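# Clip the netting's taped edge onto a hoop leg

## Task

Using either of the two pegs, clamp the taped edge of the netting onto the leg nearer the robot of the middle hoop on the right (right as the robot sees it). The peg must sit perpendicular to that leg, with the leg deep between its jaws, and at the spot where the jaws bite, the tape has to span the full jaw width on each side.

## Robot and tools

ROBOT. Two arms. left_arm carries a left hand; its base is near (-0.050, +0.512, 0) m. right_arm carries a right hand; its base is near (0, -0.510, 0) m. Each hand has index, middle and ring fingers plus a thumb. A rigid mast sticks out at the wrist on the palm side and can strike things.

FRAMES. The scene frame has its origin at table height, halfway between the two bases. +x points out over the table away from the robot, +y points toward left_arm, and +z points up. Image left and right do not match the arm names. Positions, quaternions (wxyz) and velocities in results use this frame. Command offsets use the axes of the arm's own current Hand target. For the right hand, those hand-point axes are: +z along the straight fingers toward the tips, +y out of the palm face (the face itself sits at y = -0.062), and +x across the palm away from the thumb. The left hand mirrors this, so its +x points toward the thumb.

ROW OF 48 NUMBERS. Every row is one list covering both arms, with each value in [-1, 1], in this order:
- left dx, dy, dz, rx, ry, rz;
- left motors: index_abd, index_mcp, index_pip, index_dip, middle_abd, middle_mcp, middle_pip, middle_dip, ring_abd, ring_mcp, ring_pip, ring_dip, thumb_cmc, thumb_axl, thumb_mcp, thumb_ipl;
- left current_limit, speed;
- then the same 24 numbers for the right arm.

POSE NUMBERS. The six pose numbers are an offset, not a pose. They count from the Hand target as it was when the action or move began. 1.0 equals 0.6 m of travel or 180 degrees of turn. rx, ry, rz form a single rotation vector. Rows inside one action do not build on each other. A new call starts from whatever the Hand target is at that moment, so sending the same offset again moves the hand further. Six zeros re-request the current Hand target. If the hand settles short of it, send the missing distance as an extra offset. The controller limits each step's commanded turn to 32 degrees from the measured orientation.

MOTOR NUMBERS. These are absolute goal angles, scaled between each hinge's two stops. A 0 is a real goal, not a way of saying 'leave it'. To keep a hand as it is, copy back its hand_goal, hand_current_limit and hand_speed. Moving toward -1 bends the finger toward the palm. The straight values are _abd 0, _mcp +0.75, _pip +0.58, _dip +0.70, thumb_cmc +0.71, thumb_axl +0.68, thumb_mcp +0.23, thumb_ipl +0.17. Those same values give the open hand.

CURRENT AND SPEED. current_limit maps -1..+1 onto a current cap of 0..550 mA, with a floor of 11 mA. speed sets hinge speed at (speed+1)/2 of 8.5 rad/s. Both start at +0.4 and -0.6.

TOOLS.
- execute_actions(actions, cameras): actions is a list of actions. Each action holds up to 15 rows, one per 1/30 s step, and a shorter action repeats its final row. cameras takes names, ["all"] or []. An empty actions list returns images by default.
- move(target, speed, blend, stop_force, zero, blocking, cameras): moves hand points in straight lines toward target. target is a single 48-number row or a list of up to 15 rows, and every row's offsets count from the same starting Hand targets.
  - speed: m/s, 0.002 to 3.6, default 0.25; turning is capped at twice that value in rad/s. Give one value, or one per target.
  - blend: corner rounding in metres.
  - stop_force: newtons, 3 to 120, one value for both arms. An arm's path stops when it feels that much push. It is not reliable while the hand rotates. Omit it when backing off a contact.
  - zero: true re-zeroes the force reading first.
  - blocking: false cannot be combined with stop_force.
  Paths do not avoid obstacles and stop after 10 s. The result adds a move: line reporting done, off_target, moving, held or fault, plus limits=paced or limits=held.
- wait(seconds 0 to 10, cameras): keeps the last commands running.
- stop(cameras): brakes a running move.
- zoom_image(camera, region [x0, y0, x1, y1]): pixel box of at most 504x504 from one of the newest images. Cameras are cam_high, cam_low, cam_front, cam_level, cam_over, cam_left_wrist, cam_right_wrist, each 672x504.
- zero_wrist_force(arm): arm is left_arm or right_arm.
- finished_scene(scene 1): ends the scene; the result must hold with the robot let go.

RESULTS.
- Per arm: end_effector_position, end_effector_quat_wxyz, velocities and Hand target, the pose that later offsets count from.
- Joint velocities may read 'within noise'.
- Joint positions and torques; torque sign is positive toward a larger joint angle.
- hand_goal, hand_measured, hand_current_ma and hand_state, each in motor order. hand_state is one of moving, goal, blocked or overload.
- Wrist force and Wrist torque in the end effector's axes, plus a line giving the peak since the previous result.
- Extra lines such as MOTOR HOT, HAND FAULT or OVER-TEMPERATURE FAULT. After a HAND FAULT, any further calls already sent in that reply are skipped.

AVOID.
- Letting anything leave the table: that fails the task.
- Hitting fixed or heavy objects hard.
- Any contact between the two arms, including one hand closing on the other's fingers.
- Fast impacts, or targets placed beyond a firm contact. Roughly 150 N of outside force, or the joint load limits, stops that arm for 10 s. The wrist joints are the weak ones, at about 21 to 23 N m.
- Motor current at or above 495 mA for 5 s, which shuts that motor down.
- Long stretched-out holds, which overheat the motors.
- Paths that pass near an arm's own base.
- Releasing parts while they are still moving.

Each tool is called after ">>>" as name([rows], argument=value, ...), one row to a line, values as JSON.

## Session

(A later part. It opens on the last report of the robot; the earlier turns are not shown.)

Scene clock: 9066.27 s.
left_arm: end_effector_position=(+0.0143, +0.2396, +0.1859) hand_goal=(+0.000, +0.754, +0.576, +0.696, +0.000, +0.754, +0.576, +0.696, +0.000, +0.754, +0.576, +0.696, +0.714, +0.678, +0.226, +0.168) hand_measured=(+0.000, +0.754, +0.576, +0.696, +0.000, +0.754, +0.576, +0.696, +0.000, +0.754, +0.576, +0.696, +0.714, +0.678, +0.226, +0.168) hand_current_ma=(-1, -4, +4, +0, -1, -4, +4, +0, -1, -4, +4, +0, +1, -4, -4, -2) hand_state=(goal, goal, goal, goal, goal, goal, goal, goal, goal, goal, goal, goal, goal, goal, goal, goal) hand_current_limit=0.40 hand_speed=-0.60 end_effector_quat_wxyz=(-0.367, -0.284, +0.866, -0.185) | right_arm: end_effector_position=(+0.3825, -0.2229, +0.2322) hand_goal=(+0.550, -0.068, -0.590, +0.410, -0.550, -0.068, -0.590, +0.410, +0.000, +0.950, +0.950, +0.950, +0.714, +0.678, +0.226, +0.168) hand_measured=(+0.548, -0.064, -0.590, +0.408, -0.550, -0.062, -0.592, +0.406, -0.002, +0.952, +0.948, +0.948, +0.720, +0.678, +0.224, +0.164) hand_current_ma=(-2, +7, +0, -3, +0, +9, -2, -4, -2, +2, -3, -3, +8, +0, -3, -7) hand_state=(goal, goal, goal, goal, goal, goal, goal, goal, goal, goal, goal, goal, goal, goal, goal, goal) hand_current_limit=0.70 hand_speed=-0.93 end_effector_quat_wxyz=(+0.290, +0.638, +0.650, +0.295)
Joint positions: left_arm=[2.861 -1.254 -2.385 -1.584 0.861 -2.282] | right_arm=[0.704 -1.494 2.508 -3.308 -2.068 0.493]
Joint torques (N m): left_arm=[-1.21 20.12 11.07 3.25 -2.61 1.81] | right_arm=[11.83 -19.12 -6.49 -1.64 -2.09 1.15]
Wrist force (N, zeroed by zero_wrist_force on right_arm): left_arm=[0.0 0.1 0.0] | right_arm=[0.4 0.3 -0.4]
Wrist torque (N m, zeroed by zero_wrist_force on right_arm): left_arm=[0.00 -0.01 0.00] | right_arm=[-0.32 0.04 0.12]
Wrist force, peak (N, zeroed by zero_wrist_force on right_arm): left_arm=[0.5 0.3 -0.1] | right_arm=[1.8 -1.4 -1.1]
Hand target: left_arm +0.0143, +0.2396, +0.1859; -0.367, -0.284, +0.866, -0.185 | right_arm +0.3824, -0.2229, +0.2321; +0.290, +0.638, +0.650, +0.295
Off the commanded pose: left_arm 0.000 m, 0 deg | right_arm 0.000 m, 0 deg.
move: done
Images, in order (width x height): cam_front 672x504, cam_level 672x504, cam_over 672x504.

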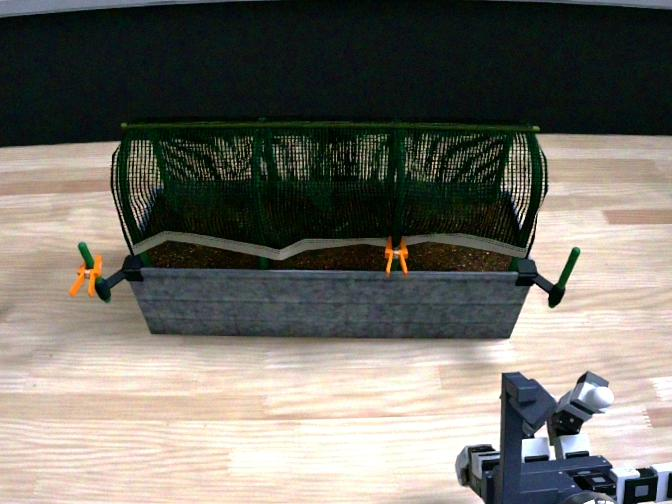

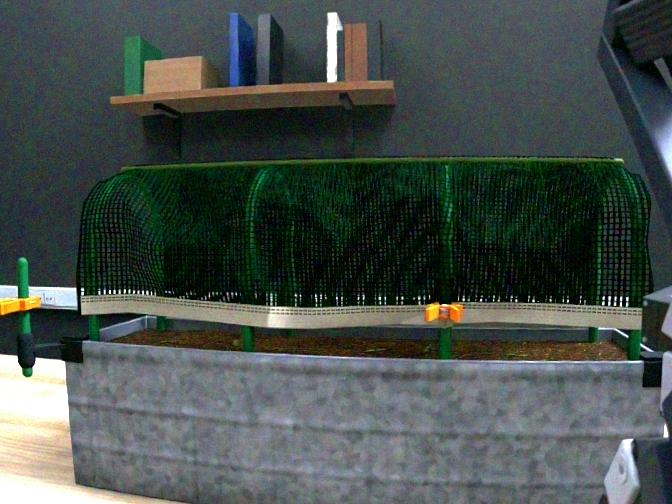

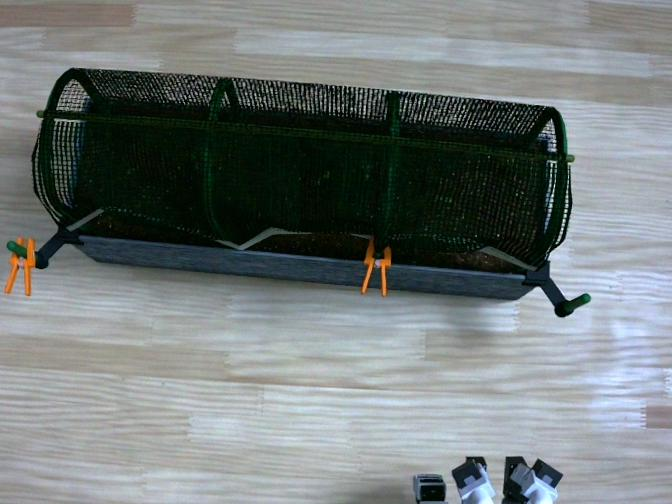

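>>> move([
  [0,0,0,0,0,0,0,0.754,0.576,0.696,0,0.754,0.576,0.696,0,0.754,0.576,0.696,0.714,0.678,0.226,0.168,0.4,-0.6,0.2333,0.1492,0.1702,0,0,0,0.6,-0.068,-0.59,0.41,-0.6,-0.068,-0.59,0.41,0,0.95,0.95,0.95,0.714,0.678,0.226,0.168,0.7,-0.93],
  [0,0,0,0,0,0,0,0.754,0.576,0.696,0,0.754,0.576,0.696,0,0.754,0.576,0.696,0.714,0.678,0.226,0.168,0.4,-0.6,0.2335,0.1833,0.209,0,0,0,0.6,-0.068,-0.59,0.41,-0.6,-0.068,-0.59,0.41,0,0.95,0.95,0.95,0.714,0.678,0.226,0.168,0.7,-0.93],
], speed=[0.15,0.05], cameras=["cam_over","cam_front"])

>>> zoom_image(camera="cam_over", region=[330, 225, 430, 325])

>>> zoom_image(camera="cam_front", region=[360, 225, 435, 290])

Scene clock: 9204.23 s.
left_arm: end_effector_position=(+0.0143, +0.2396, +0.1859) hand_goal=(+0.000, +0.754, +0.576, +0.696, +0.000, +0.754, +0.576, +0.696, +0.000, +0.754, +0.576, +0.696, +0.714, +0.678, +0.226, +0.168) hand_measured=(+0.000, +0.754, +0.576, +0.696, +0.000, +0.754, +0.576, +0.696, +0.000, +0.754, +0.576, +0.696, +0.714, +0.678, +0.226, +0.168) hand_current_ma=(-1, -4, +4, +0, -1, -4, +4, +0, -1, -4, +4, +0, +1, -4, -4, -2) hand_state=(goal, goal, goal, goal, goal, goal, goal, goal, goal, goal, goal, goal, goal, goal, goal, goal) hand_current_limit=0.40 hand_speed=-0.60 end_effector_quat_wxyz=(-0.367, -0.284, +0.866, -0.185) | right_arm: end_effector_position=(+0.5467, -0.0796, +0.2320) hand_goal=(+0.600, -0.068, -0.590, +0.410, -0.600, -0.068, -0.590, +0.410, +0.000, +0.950, +0.950, +0.950, +0.714, +0.678, +0.226, +0.168) hand_measured=(+0.598, -0.064, -0.590, +0.408, -0.598, -0.062, -0.592, +0.406, -0.002, +0.952, +0.948, +0.948, +0.720, +0.678, +0.224, +0.164) hand_current_ma=(-3, +7, +0, -3, +3, +9, -2, -4, -2, +3, -3, -3, +9, +0, -3, -7) hand_state=(goal, goal, goal, goal, goal, goal, goal, goal, goal, goal, goal, goal, goal, goal, goal, goal) hand_current_limit=0.70 hand_speed=-0.93 end_effector_quat_wxyz=(+0.290, +0.638, +0.650, +0.294)
Joint positions: left_arm=[2.861 -1.254 -2.385 -1.584 0.861 -2.282] | right_arm=[0.71 -1.101 1.926 -3.117 -2.071 0.498]
Joint torques (N m): left_arm=[-0.82 20.14 10.85 2.93 -2.73 1.95] | right_arm=[10.2 -49.31 -3.77 -2.73 -1.94 1.21]
Wrist force (N, zeroed by zero_wrist_force on right_arm): left_arm=[0.1 0.2 0.1] | right_arm=[0.7 0.1 0.1]
Wrist torque (N m, zeroed by zero_wrist_force on right_arm): left_arm=[0.00 -0.03 0.01] | right_arm=[-0.40 -0.01 0.13]
Wrist force, peak (N, zeroed by zero_wrist_force on right_arm): left_arm=[0.1 0.5 0.1] | right_arm=[2.1 -1.1 -1.2]
Hand target: left_arm +0.0143, +0.2396, +0.1859; -0.367, -0.284, +0.866, -0.185 | right_arm +0.5465, -0.0796, +0.2321; +0.290, +0.638, +0.650, +0.295
Off the commanded pose: left_arm 0.000 m, 0 deg | right_arm 0.000 m, 0 deg.
move: done
Images, in order (width x height): cam_front 672x504, cam_over 672x504.

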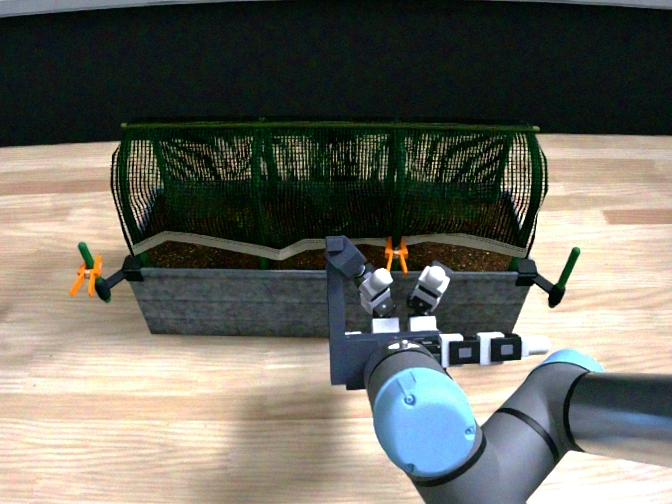

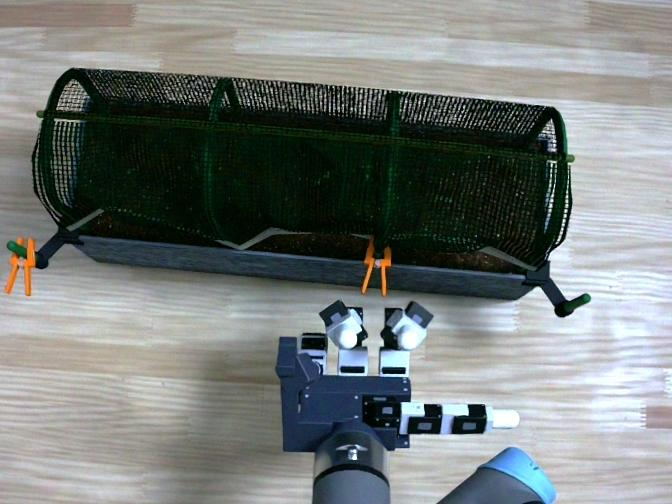

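Scaled by 5.040 from the camera's 672x504 image, which has a finer 960x720 frame.

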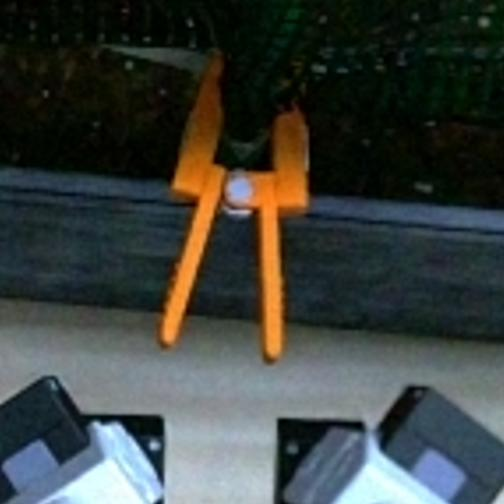

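Scaled by 6.720 from the camera's 672x504 image, which has a finer 960x720 frame.

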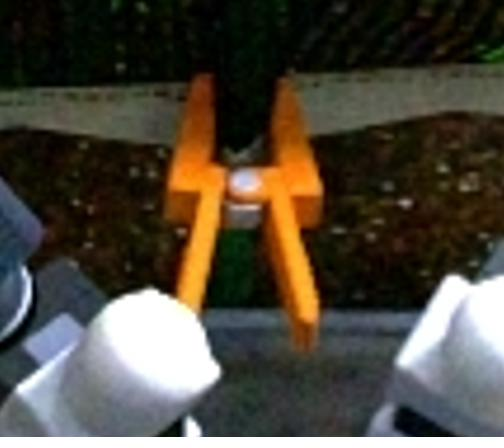

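>>> move(target=[0,0,0,0,0,0,0,0.754,0.576,0.696,0,0.754,0.576,0.696,0,0.754,0.576,0.696,0.714,0.678,0.226,0.168,0.4,-0.6,0,0.0342,0.039,0,0,0,0.6,-0.068,-0.59,0.41,-0.6,-0.068,-0.59,0.41,0,0.95,0.95,0.95,0.714,0.678,0.226,0.168,0.7,-0.93], speed=0.03, stop_force=6, cameras=["cam_over","cam_front"])

>>> zoom_image(camera="cam_over", region=[330, 225, 430, 325])

>>> zoom_image(camera="cam_front", region=[360, 225, 435, 290])

Scene clock: 9224.37 s.
left_arm: end_effector_position=(+0.0143, +0.2396, +0.1859) hand_goal=(+0.000, +0.754, +0.576, +0.696, +0.000, +0.754, +0.576, +0.696, +0.000, +0.754, +0.576, +0.696, +0.714, +0.678, +0.226, +0.168) hand_measured=(+0.000, +0.754, +0.576, +0.696, +0.000, +0.754, +0.576, +0.696, +0.000, +0.754, +0.576, +0.696, +0.714, +0.678, +0.226, +0.168) hand_current_ma=(-1, -4, +4, +0, -1, -4, +4, +0, -1, -4, +4, +0, +1, -4, -4, -2) hand_state=(goal, goal, goal, goal, goal, goal, goal, goal, goal, goal, goal, goal, goal, goal, goal, goal) hand_current_limit=0.40 hand_speed=-0.60 end_effector_quat_wxyz=(-0.367, -0.284, +0.866, -0.185) | right_arm: end_effector_position=(+0.5776, -0.0790, +0.2322) hand_goal=(+0.600, -0.068, -0.590, +0.410, -0.600, -0.068, -0.590, +0.410, +0.000, +0.950, +0.950, +0.950, +0.714, +0.678, +0.226, +0.168) hand_measured=(+0.598, -0.064, -0.590, +0.408, -0.598, -0.062, -0.592, +0.406, -0.002, +0.952, +0.948, +0.948, +0.720, +0.678, +0.224, +0.164) hand_current_ma=(-3, +7, +0, -3, +2, +9, -2, -4, -2, +3, -3, -3, +9, +0, -3, -7) hand_state=(goal, goal, goal, goal, goal, goal, goal, goal, goal, goal, goal, goal, goal, goal, goal, goal) hand_current_limit=0.70 hand_speed=-0.93 end_effector_quat_wxyz=(+0.290, +0.638, +0.650, +0.295)
Joint positions: left_arm=[2.861 -1.254 -2.385 -1.584 0.861 -2.282] | right_arm=[0.674 -1.065 1.866 -3.108 -2.047 0.468]
Joint torques (N m): left_arm=[-1.79 19.72 11.04 2.98 -2.66 1.9] | right_arm=[10.31 -51.41 -5.72 -4.53 -1.98 1.32]
Wrist force (N, zeroed by zero_wrist_force on right_arm): left_arm=[0.1 0.2 -0.3] | right_arm=[0.8 0.0 -0.3]
Wrist torque (N m, zeroed by zero_wrist_force on right_arm): left_arm=[0.04 -0.02 0.00] | right_arm=[-0.37 0.02 0.12]
Wrist force, peak (N, zeroed by zero_wrist_force on right_arm): left_arm=[0.2 0.5 0.1] | right_arm=[1.1 0.1 -0.4]
Hand target: left_arm +0.0143, +0.2396, +0.1859; -0.367, -0.284, +0.866, -0.185 | right_arm +0.5776, -0.0790, +0.2322; +0.290, +0.638, +0.650, +0.295
Off the commanded pose: left_arm 0.000 m, 0 deg | right_arm 0.000 m, 0 deg.
move: done
Images, in order (width x height): cam_front 672x504, cam_over 672x504.

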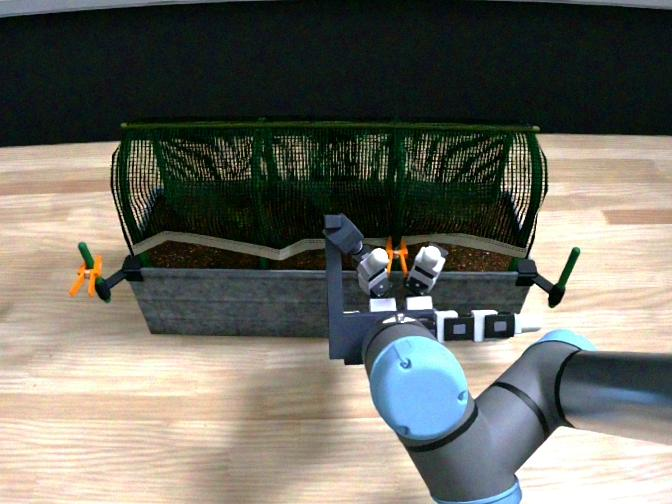

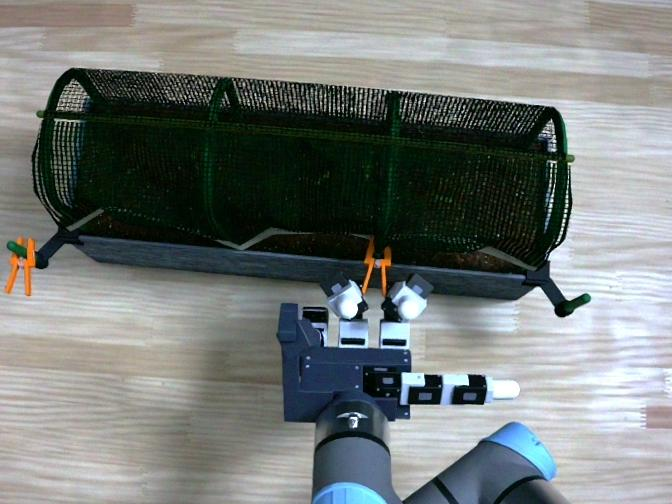

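Scaled by 5.040 from the camera's 672x504 image, which has a finer 960x720 frame.

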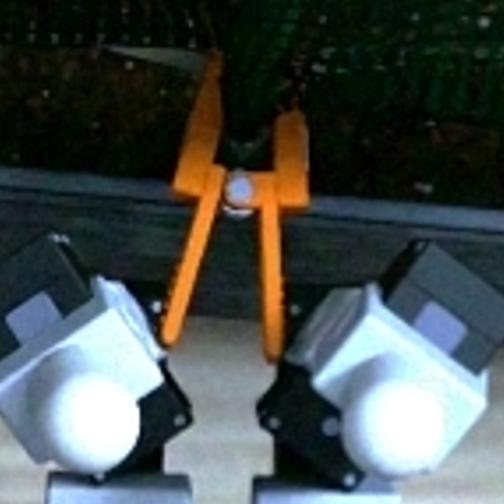

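Scaled by 6.720 from the camera's 672x504 image, which has a finer 960x720 frame.

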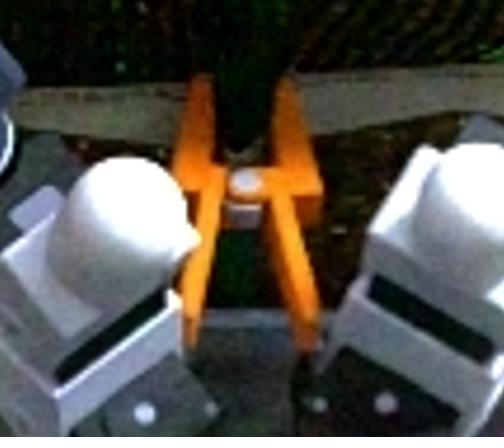

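>>> execute_actions([
  [[0,0,0,0,0,0,0,0.754,0.576,0.696,0,0.754,0.576,0.696,0,0.754,0.576,0.696,0.714,0.678,0.226,0.168,0.4,-0.6,0,0,0,0,0,0,0.42,-0.068,-0.59,0.41,-0.42,-0.068,-0.59,0.41,0,0.95,0.95,0.95,0.714,0.678,0.226,0.168,0.7,-0.9]],
  [[0,0,0,0,0,0,0,0.754,0.576,0.696,0,0.754,0.576,0.696,0,0.754,0.576,0.696,0.714,0.678,0.226,0.168,0.4,-0.6,0,0,0,0,0,0,0.34,-0.068,-0.59,0.41,-0.34,-0.068,-0.59,0.41,0,0.95,0.95,0.95,0.714,0.678,0.226,0.168,0.7,-0.9]],
  [[0,0,0,0,0,0,0,0.754,0.576,0.696,0,0.754,0.576,0.696,0,0.754,0.576,0.696,0.714,0.678,0.226,0.168,0.4,-0.6,0,0,0,0,0,0,0.28,-0.068,-0.59,0.41,-0.28,-0.068,-0.59,0.41,0,0.95,0.95,0.95,0.714,0.678,0.226,0.168,0.7,-0.9]],
], cameras=["cam_over","cam_front"])

>>> zoom_image(camera="cam_over", region=[330, 225, 430, 325])

>>> zoom_image(camera="cam_front", region=[370, 225, 425, 275])

Scene clock: 9240.83 s.
left_arm: end_effector_position=(+0.0143, +0.2396, +0.1859) hand_goal=(+0.000, +0.754, +0.576, +0.696, +0.000, +0.754, +0.576, +0.696, +0.000, +0.754, +0.576, +0.696, +0.714, +0.678, +0.226, +0.168) hand_measured=(+0.000, +0.754, +0.576, +0.696, +0.000, +0.754, +0.576, +0.696, +0.000, +0.754, +0.576, +0.696, +0.714, +0.678, +0.226, +0.168) hand_current_ma=(-1, -4, +4, +0, -1, -4, +4, +0, -1, -4, +4, +0, +1, -4, -4, -2) hand_state=(goal, goal, goal, goal, goal, goal, goal, goal, goal, goal, goal, goal, goal, goal, goal, goal) hand_current_limit=0.40 hand_speed=-0.60 end_effector_quat_wxyz=(-0.367, -0.284, +0.866, -0.185) | right_arm: end_effector_position=(+0.5776, -0.0790, +0.2322) hand_goal=(+0.280, -0.068, -0.590, +0.410, -0.280, -0.068, -0.590, +0.410, +0.000, +0.950, +0.950, +0.950, +0.714, +0.678, +0.226, +0.168) hand_measured=(+0.334, -0.062, -0.588, +0.408, -0.346, -0.062, -0.590, +0.406, -0.002, +0.952, +0.948, +0.948, +0.720, +0.678, +0.224, +0.164) hand_current_ma=(+129, +8, +1, -3, -169, +9, +0, -4, -2, +3, -3, -3, +9, +0, -3, -7) hand_state=(blocked, goal, goal, goal, blocked, goal, goal, goal, goal, goal, goal, goal, goal, goal, goal, goal) hand_current_limit=0.70 hand_speed=-0.90 end_effector_quat_wxyz=(+0.290, +0.638, +0.650, +0.295)
Joint positions: left_arm=[2.861 -1.254 -2.385 -1.584 0.861 -2.282] | right_arm=[0.674 -1.065 1.866 -3.108 -2.047 0.468]
Joint torques (N m): left_arm=[-0.03 19.26 10.45 3.14 -2.66 2.05] | right_arm=[10.2 -52.16 -6.09 -4.51 -1.71 1.16]
Wrist force (N, zeroed by zero_wrist_force on right_arm): left_arm=[0.0 0.1 -0.2] | right_arm=[1.3 -1.6 -1.1]
Wrist torque (N m, zeroed by zero_wrist_force on right_arm): left_arm=[0.02 -0.01 0.00] | right_arm=[-0.39 0.05 0.11]
Wrist force, peak (N, zeroed by zero_wrist_force on right_arm): left_arm=[0.1 0.5 -0.1] | right_arm=[1.9 -1.3 -1.2]
Hand target: left_arm +0.0143, +0.2396, +0.1859; -0.367, -0.284, +0.866, -0.185 | right_arm +0.5776, -0.0790, +0.2322; +0.290, +0.638, +0.650, +0.295
Off the commanded pose: left_arm 0.000 m, 0 deg | right_arm 0.000 m, 0 deg.
Images, in order (width x height): cam_front 672x504, cam_over 672x504.

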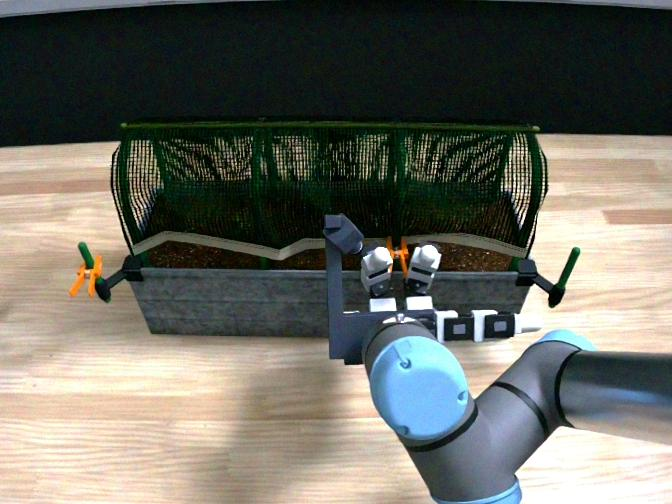

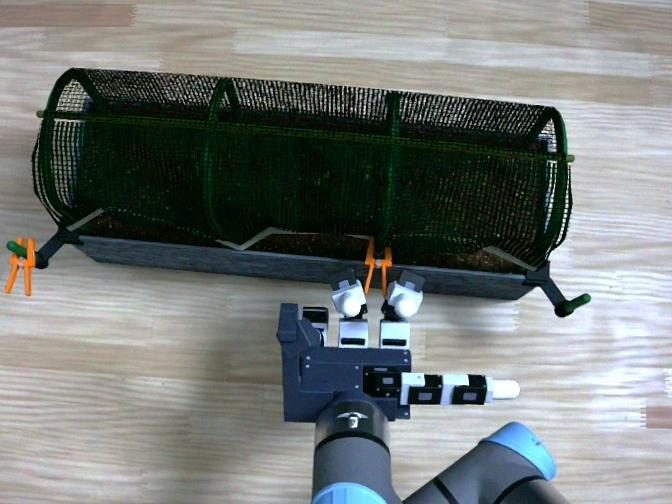

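Scaled by 5.040 from the camera's 672x504 image, which has a finer 960x720 frame.

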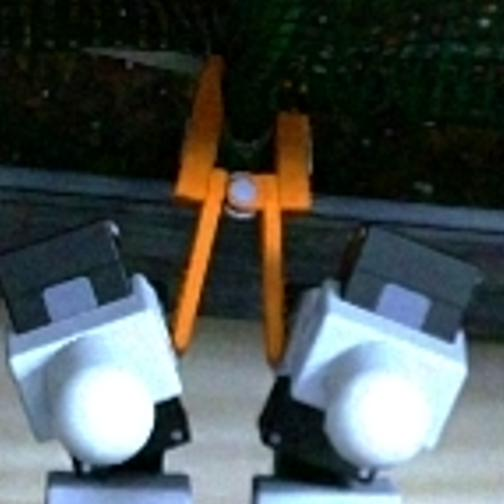

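Scaled by 9.164 from the camera's 672x504 image, which has a finer 960x720 frame.

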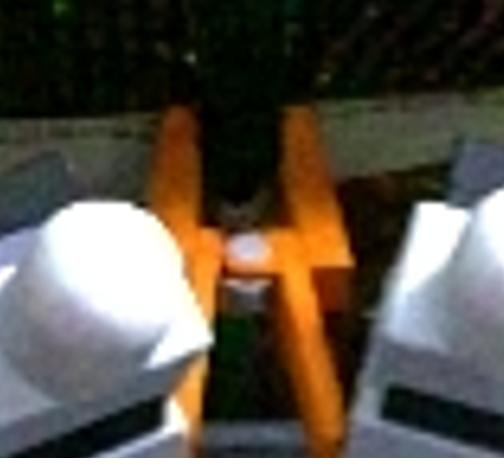

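>>> execute_actions([
  [[0,0,0,0,0,0,0,0.754,0.576,0.696,0,0.754,0.576,0.696,0,0.754,0.576,0.696,0.714,0.678,0.226,0.168,0.4,-0.6,0,0,0,0,0,0,0.2,-0.068,-0.59,0.41,-0.2,-0.068,-0.59,0.41,0,0.95,0.95,0.95,0.714,0.678,0.226,0.168,0.7,-0.9]],
  [[0,0,0,0,0,0,0,0.754,0.576,0.696,0,0.754,0.576,0.696,0,0.754,0.576,0.696,0.714,0.678,0.226,0.168,0.4,-0.6,0,0,0,0,0,0,0.12,-0.068,-0.59,0.41,-0.12,-0.068,-0.59,0.41,0,0.95,0.95,0.95,0.714,0.678,0.226,0.168,0.7,-0.9]],
], cameras=["cam_over","cam_front"])

>>> zoom_image(camera="cam_over", region=[330, 225, 430, 325])

>>> zoom_image(camera="cam_front", region=[370, 225, 425, 275])

Scene clock: 9251.27 s.
left_arm: end_effector_position=(+0.0143, +0.2396, +0.1859) hand_goal=(+0.000, +0.754, +0.576, +0.696, +0.000, +0.754, +0.576, +0.696, +0.000, +0.754, +0.576, +0.696, +0.714, +0.678, +0.226, +0.168) hand_measured=(+0.000, +0.754, +0.576, +0.696, +0.000, +0.754, +0.576, +0.696, +0.000, +0.754, +0.576, +0.696, +0.714, +0.678, +0.226, +0.168) hand_current_ma=(-1, -4, +4, +0, -1, -4, +4, +0, -1, -4, +4, +0, +1, -4, -4, -2) hand_state=(goal, goal, goal, goal, goal, goal, goal, goal, goal, goal, goal, goal, goal, goal, goal, goal) hand_current_limit=0.40 hand_speed=-0.60 end_effector_quat_wxyz=(-0.367, -0.284, +0.866, -0.185) | right_arm: end_effector_position=(+0.5776, -0.0790, +0.2322) hand_goal=(+0.120, -0.068, -0.590, +0.410, -0.120, -0.068, -0.590, +0.410, +0.000, +0.950, +0.950, +0.950, +0.714, +0.678, +0.226, +0.168) hand_measured=(+0.190, -0.060, -0.588, +0.408, -0.198, -0.062, -0.590, +0.406, -0.002, +0.952, +0.948, +0.948, +0.720, +0.678, +0.224, +0.164) hand_current_ma=(+180, +14, +1, -3, -211, +9, +0, -4, -2, +3, -3, -3, +9, +0, -3, -7) hand_state=(blocked, goal, goal, goal, blocked, goal, goal, goal, goal, goal, goal, goal, goal, goal, goal, goal) hand_current_limit=0.70 hand_speed=-0.90 end_effector_quat_wxyz=(+0.290, +0.638, +0.650, +0.295)
Joint positions: left_arm=[2.861 -1.254 -2.385 -1.584 0.861 -2.282] | right_arm=[0.674 -1.065 1.866 -3.108 -2.047 0.468]
Joint torques (N m): left_arm=[-0.35 20.66 10.02 3.19 -2.92 1.89] | right_arm=[10.54 -50.94 -7.28 -4.42 -2.09 0.92]
Wrist force (N, zeroed by zero_wrist_force on right_arm): left_arm=[0.0 0.1 0.3] | right_arm=[0.9 0.1 -0.4]
Wrist torque (N m, zeroed by zero_wrist_force on right_arm): left_arm=[-0.03 -0.01 0.00] | right_arm=[-0.37 0.04 0.11]
Wrist force, peak (N, zeroed by zero_wrist_force on right_arm): left_arm=[0.0 0.5 -0.3] | right_arm=[1.5 -1.6 -1.3]
Hand target: left_arm +0.0143, +0.2396, +0.1859; -0.367, -0.284, +0.866, -0.185 | right_arm +0.5776, -0.0790, +0.2322; +0.290, +0.638, +0.650, +0.295
Off the commanded pose: left_arm 0.000 m, 0 deg | right_arm 0.000 m, 0 deg.
Images, in order (width x height): cam_front 672x504, cam_over 672x504.

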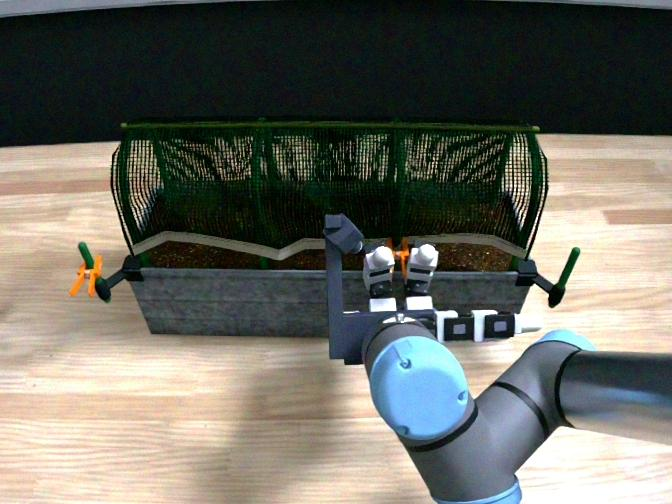

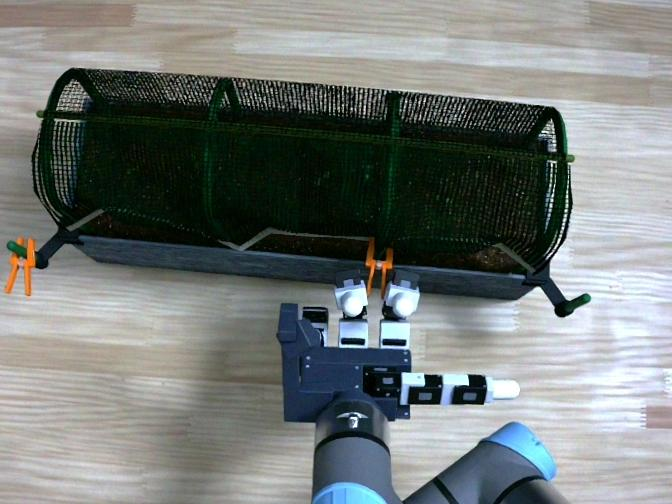

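Scaled by 5.040 from the camera's 672x504 image, which has a finer 960x720 frame.

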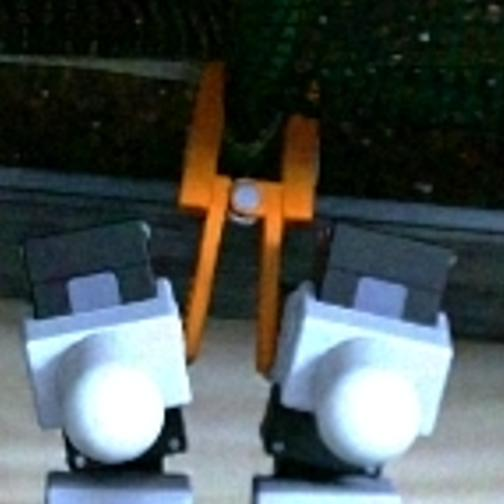

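Scaled by 9.164 from the camera's 672x504 image, which has a finer 960x720 frame.

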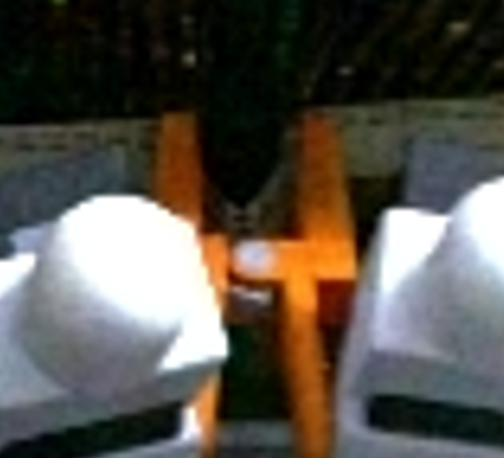

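>>> execute_actions([
  [[0,0,0,0,0,0,0,0.754,0.576,0.696,0,0.754,0.576,0.696,0,0.754,0.576,0.696,0.714,0.678,0.226,0.168,0.4,-0.6,0,0,0,0,0,0,0.05,-0.068,-0.59,0.41,-0.05,-0.068,-0.59,0.41,0,0.95,0.95,0.95,0.714,0.678,0.226,0.168,0.7,-0.9]],
], cameras=["cam_over","cam_front","cam_right_wrist"])

>>> zoom_image(camera="cam_over", region=[330, 225, 430, 325])

>>> zoom_image(camera="cam_front", region=[370, 225, 425, 275])

Scene clock: 9259.13 s.
left_arm: end_effector_position=(+0.0143, +0.2396, +0.1859) hand_goal=(+0.000, +0.754, +0.576, +0.696, +0.000, +0.754, +0.576, +0.696, +0.000, +0.754, +0.576, +0.696, +0.714, +0.678, +0.226, +0.168) hand_measured=(+0.000, +0.754, +0.576, +0.696, +0.000, +0.754, +0.576, +0.696, +0.000, +0.754, +0.576, +0.696, +0.714, +0.678, +0.226, +0.168) hand_current_ma=(-1, -4, +4, +0, -1, -4, +4, +0, -1, -4, +4, +0, +1, -4, -4, -2) hand_state=(goal, goal, goal, goal, goal, goal, goal, goal, goal, goal, goal, goal, goal, goal, goal, goal) hand_current_limit=0.40 hand_speed=-0.60 end_effector_quat_wxyz=(-0.367, -0.284, +0.866, -0.185) | right_arm: end_effector_position=(+0.5776, -0.0790, +0.2322) hand_goal=(+0.050, -0.068, -0.590, +0.410, -0.050, -0.068, -0.590, +0.410, +0.000, +0.950, +0.950, +0.950, +0.714, +0.678, +0.226, +0.168) hand_measured=(+0.126, -0.058, -0.588, +0.408, -0.130, -0.062, -0.590, +0.406, -0.002, +0.952, +0.948, +0.948, +0.720, +0.678, +0.224, +0.164) hand_current_ma=(+204, +17, +1, -3, -215, +9, +0, -4, -2, +3, -3, -3, +9, +0, -3, -7) hand_state=(blocked, goal, goal, goal, blocked, goal, goal, goal, goal, goal, goal, goal, goal, goal, goal, goal) hand_current_limit=0.70 hand_speed=-0.90 end_effector_quat_wxyz=(+0.290, +0.638, +0.650, +0.295)
Joint positions: left_arm=[2.861 -1.254 -2.385 -1.584 0.861 -2.282] | right_arm=[0.674 -1.065 1.866 -3.108 -2.047 0.468]
Joint torques (N m): left_arm=[-0.8 19 10.81 3.12 -2.52 1.84] | right_arm=[10.49 -49.58 -7.73 -4.41 -1.93 1.01]
Wrist force (N, zeroed by zero_wrist_force on right_arm): left_arm=[0.2 0.1 0.0] | right_arm=[0.9 0.2 0.0]
Wrist torque (N m, zeroed by zero_wrist_force on right_arm): left_arm=[-0.01 -0.03 0.02] | right_arm=[-0.39 0.01 0.13]
Wrist force, peak (N, zeroed by zero_wrist_force on right_arm): left_arm=[0.4 0.5 -0.1] | right_arm=[1.3 0.3 -0.6]
Hand target: left_arm +0.0143, +0.2396, +0.1859; -0.367, -0.284, +0.866, -0.185 | right_arm +0.5776, -0.0790, +0.2322; +0.290, +0.638, +0.650, +0.295
Off the commanded pose: left_arm 0.000 m, 0 deg | right_arm 0.000 m, 0 deg.
Images, in order (width x height): cam_front 672x504, cam_over 672x504, cam_right_wrist 672x504.

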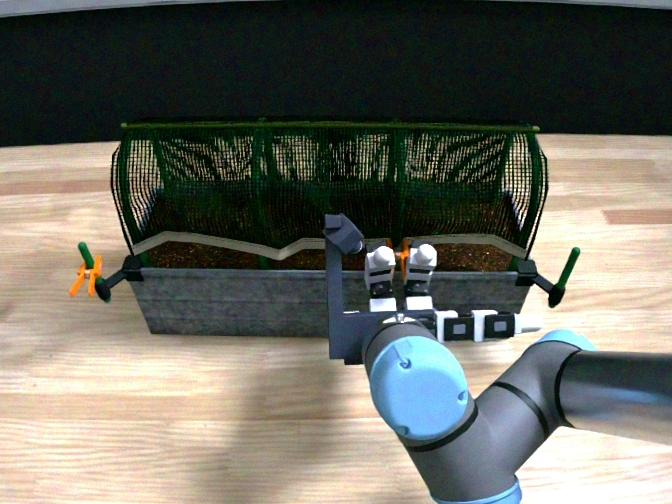

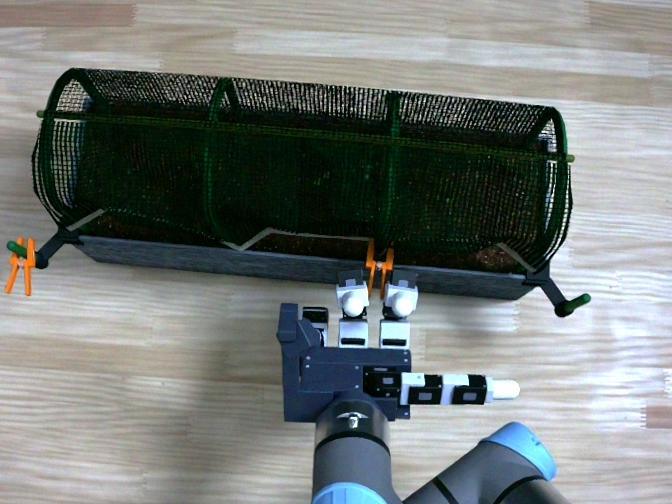

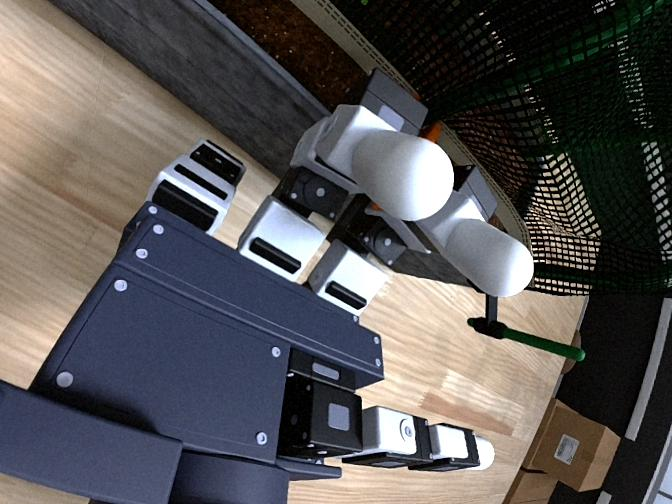

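Scaled by 5.040 from the camera's 672x504 image, which has a finer 960x720 frame.

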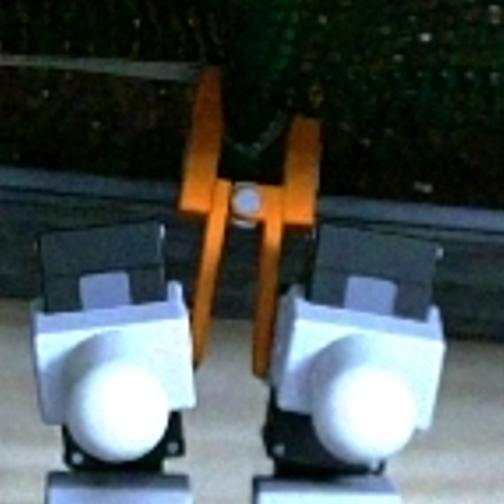

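Scaled by 9.164 from the camera's 672x504 image, which has a finer 960x720 frame.

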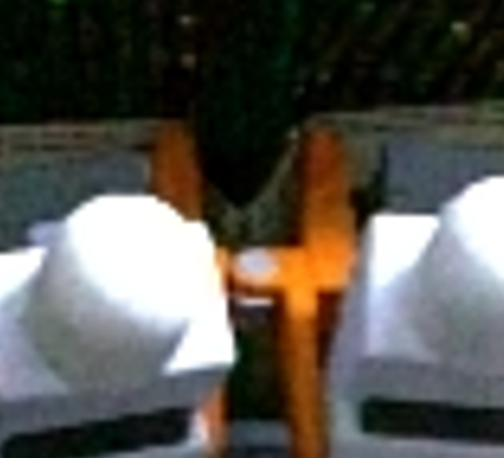

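>>> move(target=[0,0,0,0,0,0,0,0.754,0.576,0.696,0,0.754,0.576,0.696,0,0.754,0.576,0.696,0.714,0.678,0.226,0.168,0.4,-0.6,0,-0.0056,0.0049,0,0,0,0.05,-0.068,-0.59,0.41,-0.05,-0.068,-0.59,0.41,0,0.95,0.95,0.95,0.714,0.678,0.226,0.168,0.7,-0.9], speed=0.02, stop_force=6, cameras=["cam_over","cam_front"])

>>> zoom_image(camera="cam_over", region=[345, 225, 405, 285])

>>> zoom_image(camera="cam_front", region=[370, 225, 425, 275])

Scene clock: 9275.53 s.
left_arm: end_effector_position=(+0.0143, +0.2396, +0.1859) hand_goal=(+0.000, +0.754, +0.576, +0.696, +0.000, +0.754, +0.576, +0.696, +0.000, +0.754, +0.576, +0.696, +0.714, +0.678, +0.226, +0.168) hand_measured=(+0.000, +0.754, +0.576, +0.696, +0.000, +0.754, +0.576, +0.696, +0.000, +0.754, +0.576, +0.696, +0.714, +0.678, +0.226, +0.168) hand_current_ma=(-1, -4, +4, +0, -1, -4, +4, +0, -1, -4, +4, +0, +1, -4, -4, -2) hand_state=(goal, goal, goal, goal, goal, goal, goal, goal, goal, goal, goal, goal, goal, goal, goal, goal) hand_current_limit=0.40 hand_speed=-0.60 end_effector_quat_wxyz=(-0.367, -0.284, +0.866, -0.185) | right_arm: end_effector_position=(+0.5776, -0.0790, +0.2276) hand_goal=(+0.050, -0.068, -0.590, +0.410, -0.050, -0.068, -0.590, +0.410, +0.000, +0.950, +0.950, +0.950, +0.714, +0.678, +0.226, +0.168) hand_measured=(+0.126, -0.058, -0.588, +0.408, -0.130, -0.062, -0.590, +0.406, -0.002, +0.952, +0.948, +0.948, +0.720, +0.678, +0.224, +0.164) hand_current_ma=(+204, +17, +1, -3, -215, +9, +0, -4, -2, +3, -3, -3, +9, +0, -3, -7) hand_state=(blocked, goal, goal, goal, blocked, goal, goal, goal, goal, goal, goal, goal, goal, goal, goal, goal) hand_current_limit=0.70 hand_speed=-0.90 end_effector_quat_wxyz=(+0.290, +0.638, +0.650, +0.294)
Joint positions: left_arm=[2.861 -1.254 -2.385 -1.584 0.861 -2.282] | right_arm=[0.674 -1.057 1.869 -3.118 -2.047 0.468]
Joint torques (N m): left_arm=[0.63 20.67 10.83 3.22 -2.61 2.03] | right_arm=[9.09 -48.32 -12.88 -1.78 -1.36 0.51]
Wrist force (N, zeroed by zero_wrist_force on right_arm): left_arm=[0.0 0.1 0.1] | right_arm=[0.7 -0.1 -0.2]
Wrist torque (N m, zeroed by zero_wrist_force on right_arm): left_arm=[-0.01 -0.01 0.00] | right_arm=[-0.39 0.04 0.12]
Wrist force, peak (N, zeroed by zero_wrist_force on right_arm): left_arm=[-0.1 0.5 -0.2] | right_arm=[0.9 0.6 -0.5]
Hand target: left_arm +0.0143, +0.2396, +0.1859; -0.367, -0.284, +0.866, -0.185 | right_arm +0.5776, -0.0790, +0.2277; +0.290, +0.638, +0.650, +0.295
Off the commanded pose: left_arm 0.000 m, 0 deg | right_arm 0.000 m, 0 deg.
move: done
Images, in order (width x height): cam_front 672x504, cam_over 672x504.

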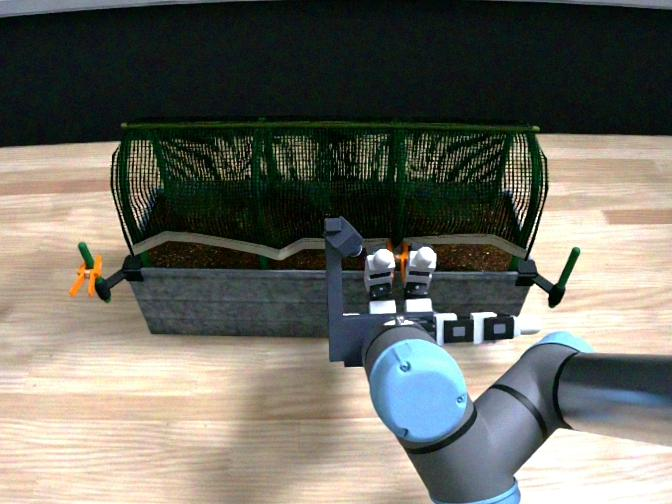

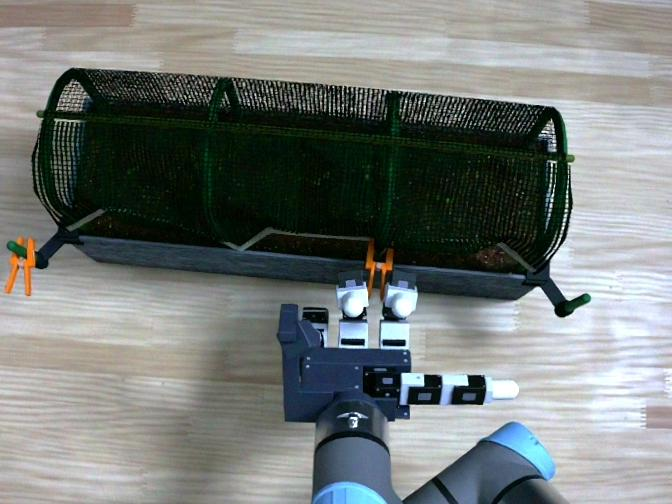

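Scaled by 8.400 from the camera's 672x504 image, which has a finer 960x720 frame.

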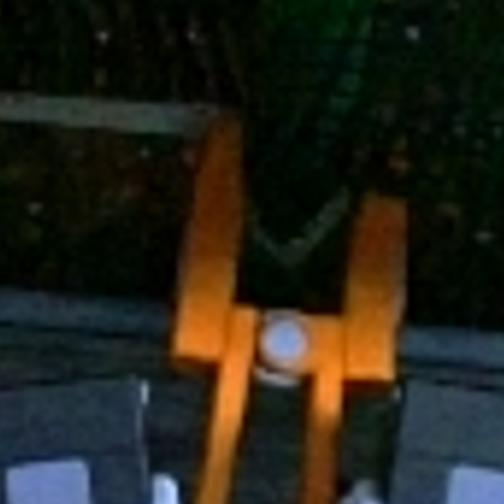

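Scaled by 9.164 from the camera's 672x504 image, which has a finer 960x720 frame.

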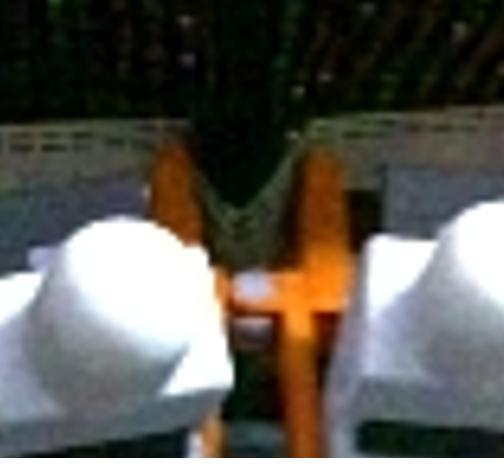

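>>> move(target=[0,0,0,0,0,0,0,0.754,0.576,0.696,0,0.754,0.576,0.696,0,0.754,0.576,0.696,0.714,0.678,0.226,0.168,0.4,-0.6,0,0.0044,0.005,0,0,0,0.05,-0.068,-0.59,0.41,-0.05,-0.068,-0.59,0.41,0,0.95,0.95,0.95,0.714,0.678,0.226,0.168,0.7,-0.9], speed=0.02, stop_force=6, cameras=["cam_over","cam_front"])

>>> zoom_image(camera="cam_over", region=[345, 225, 405, 285])

>>> zoom_image(camera="cam_front", region=[370, 225, 425, 275])

Scene clock: 9300.23 s.
left_arm: end_effector_position=(+0.0143, +0.2396, +0.1859) hand_goal=(+0.000, +0.754, +0.576, +0.696, +0.000, +0.754, +0.576, +0.696, +0.000, +0.754, +0.576, +0.696, +0.714, +0.678, +0.226, +0.168) hand_measured=(+0.000, +0.754, +0.576, +0.696, +0.000, +0.754, +0.576, +0.696, +0.000, +0.754, +0.576, +0.696, +0.714, +0.678, +0.226, +0.168) hand_current_ma=(-1, -4, +4, +0, -1, -4, +4, +0, -1, -4, +4, +0, +1, -4, -4, -2) hand_state=(goal, goal, goal, goal, goal, goal, goal, goal, goal, goal, goal, goal, goal, goal, goal, goal) hand_current_limit=0.40 hand_speed=-0.60 end_effector_quat_wxyz=(-0.367, -0.284, +0.866, -0.185) | right_arm: end_effector_position=(+0.5817, -0.0790, +0.2277) hand_goal=(+0.050, -0.068, -0.590, +0.410, -0.050, -0.068, -0.590, +0.410, +0.000, +0.950, +0.950, +0.950, +0.714, +0.678, +0.226, +0.168) hand_measured=(+0.116, -0.060, -0.588, +0.408, -0.118, -0.068, -0.590, +0.406, -0.002, +0.952, +0.948, +0.948, +0.720, +0.678, +0.224, +0.164) hand_current_ma=(+166, +15, +1, -3, -175, +1, +0, -4, -2, +3, -3, -3, +9, +0, -3, -7) hand_state=(blocked, goal, goal, goal, blocked, goal, goal, goal, goal, goal, goal, goal, goal, goal, goal, goal) hand_current_limit=0.70 hand_speed=-0.90 end_effector_quat_wxyz=(+0.290, +0.638, +0.650, +0.294)
Joint positions: left_arm=[2.861 -1.254 -2.385 -1.584 0.861 -2.282] | right_arm=[0.67 -1.052 1.861 -3.117 -2.044 0.464]
Joint torques (N m): left_arm=[0.19 19.7 9.82 3.07 -2.61 1.85] | right_arm=[-1.2 -39.1 -6.28 -3.1 -1.71 1.36]
Wrist force (N, zeroed by zero_wrist_force on right_arm): left_arm=[0.1 0.0 -0.3] | right_arm=[1.2 -2.4 -2.9]
Wrist torque (N m, zeroed by zero_wrist_force on right_arm): left_arm=[0.01 -0.01 0.00] | right_arm=[-0.33 0.01 0.13]
Wrist force, peak (N, zeroed by zero_wrist_force on right_arm): left_arm=[0.0 0.4 -0.6] | right_arm=[1.0 -3.0 -2.7]
Hand target: left_arm +0.0143, +0.2396, +0.1859; -0.367, -0.284, +0.866, -0.185 | right_arm +0.5816, -0.0790, +0.2277; +0.290, +0.638, +0.650, +0.295
Off the commanded pose: left_arm 0.000 m, 0 deg | right_arm 0.000 m, 0 deg.
move: done
Images, in order (width x height): cam_front 672x504, cam_over 672x504.

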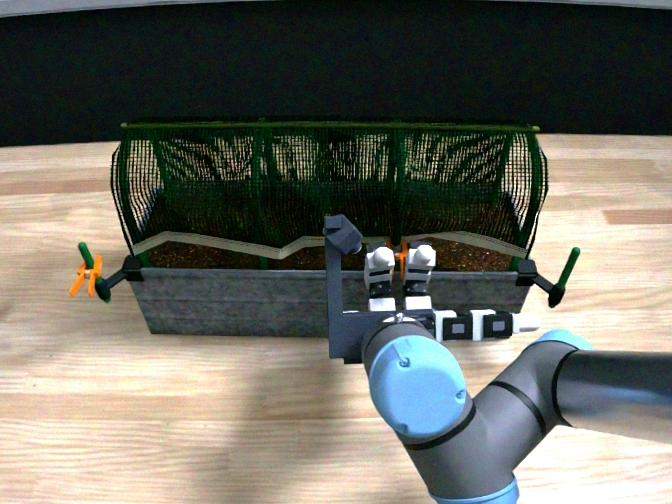

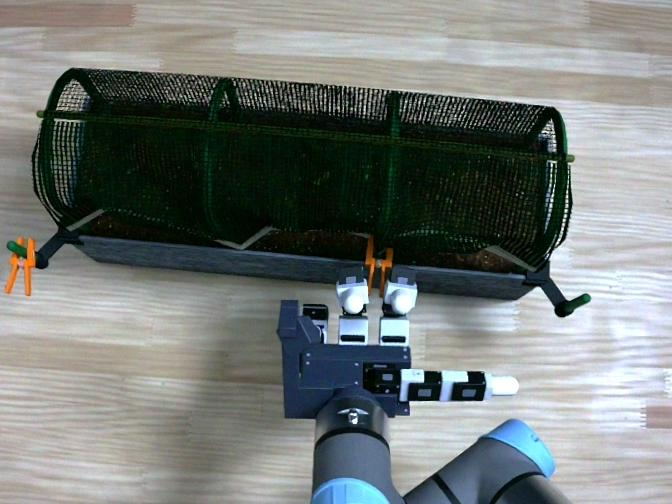

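Scaled by 8.400 from the camera's 672x504 image, which has a finer 960x720 frame.

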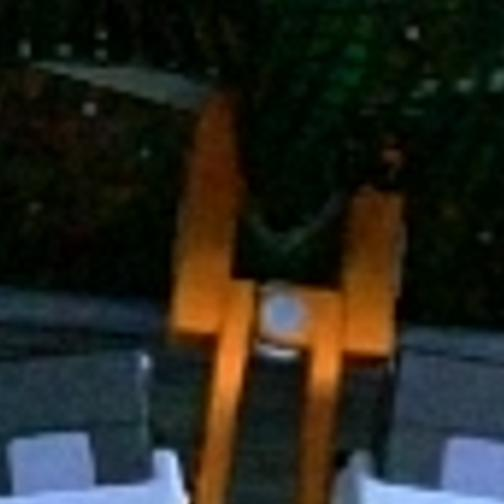

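Scaled by 9.164 from the camera's 672x504 image, which has a finer 960x720 frame.

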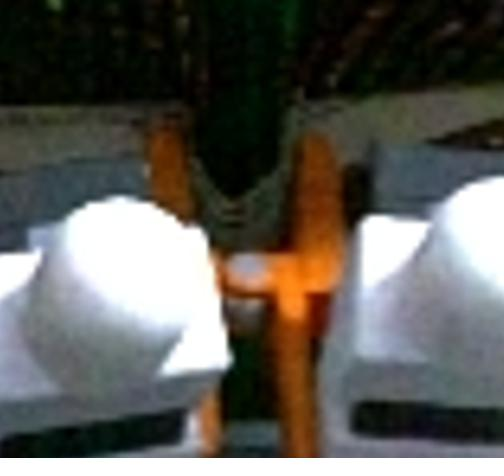

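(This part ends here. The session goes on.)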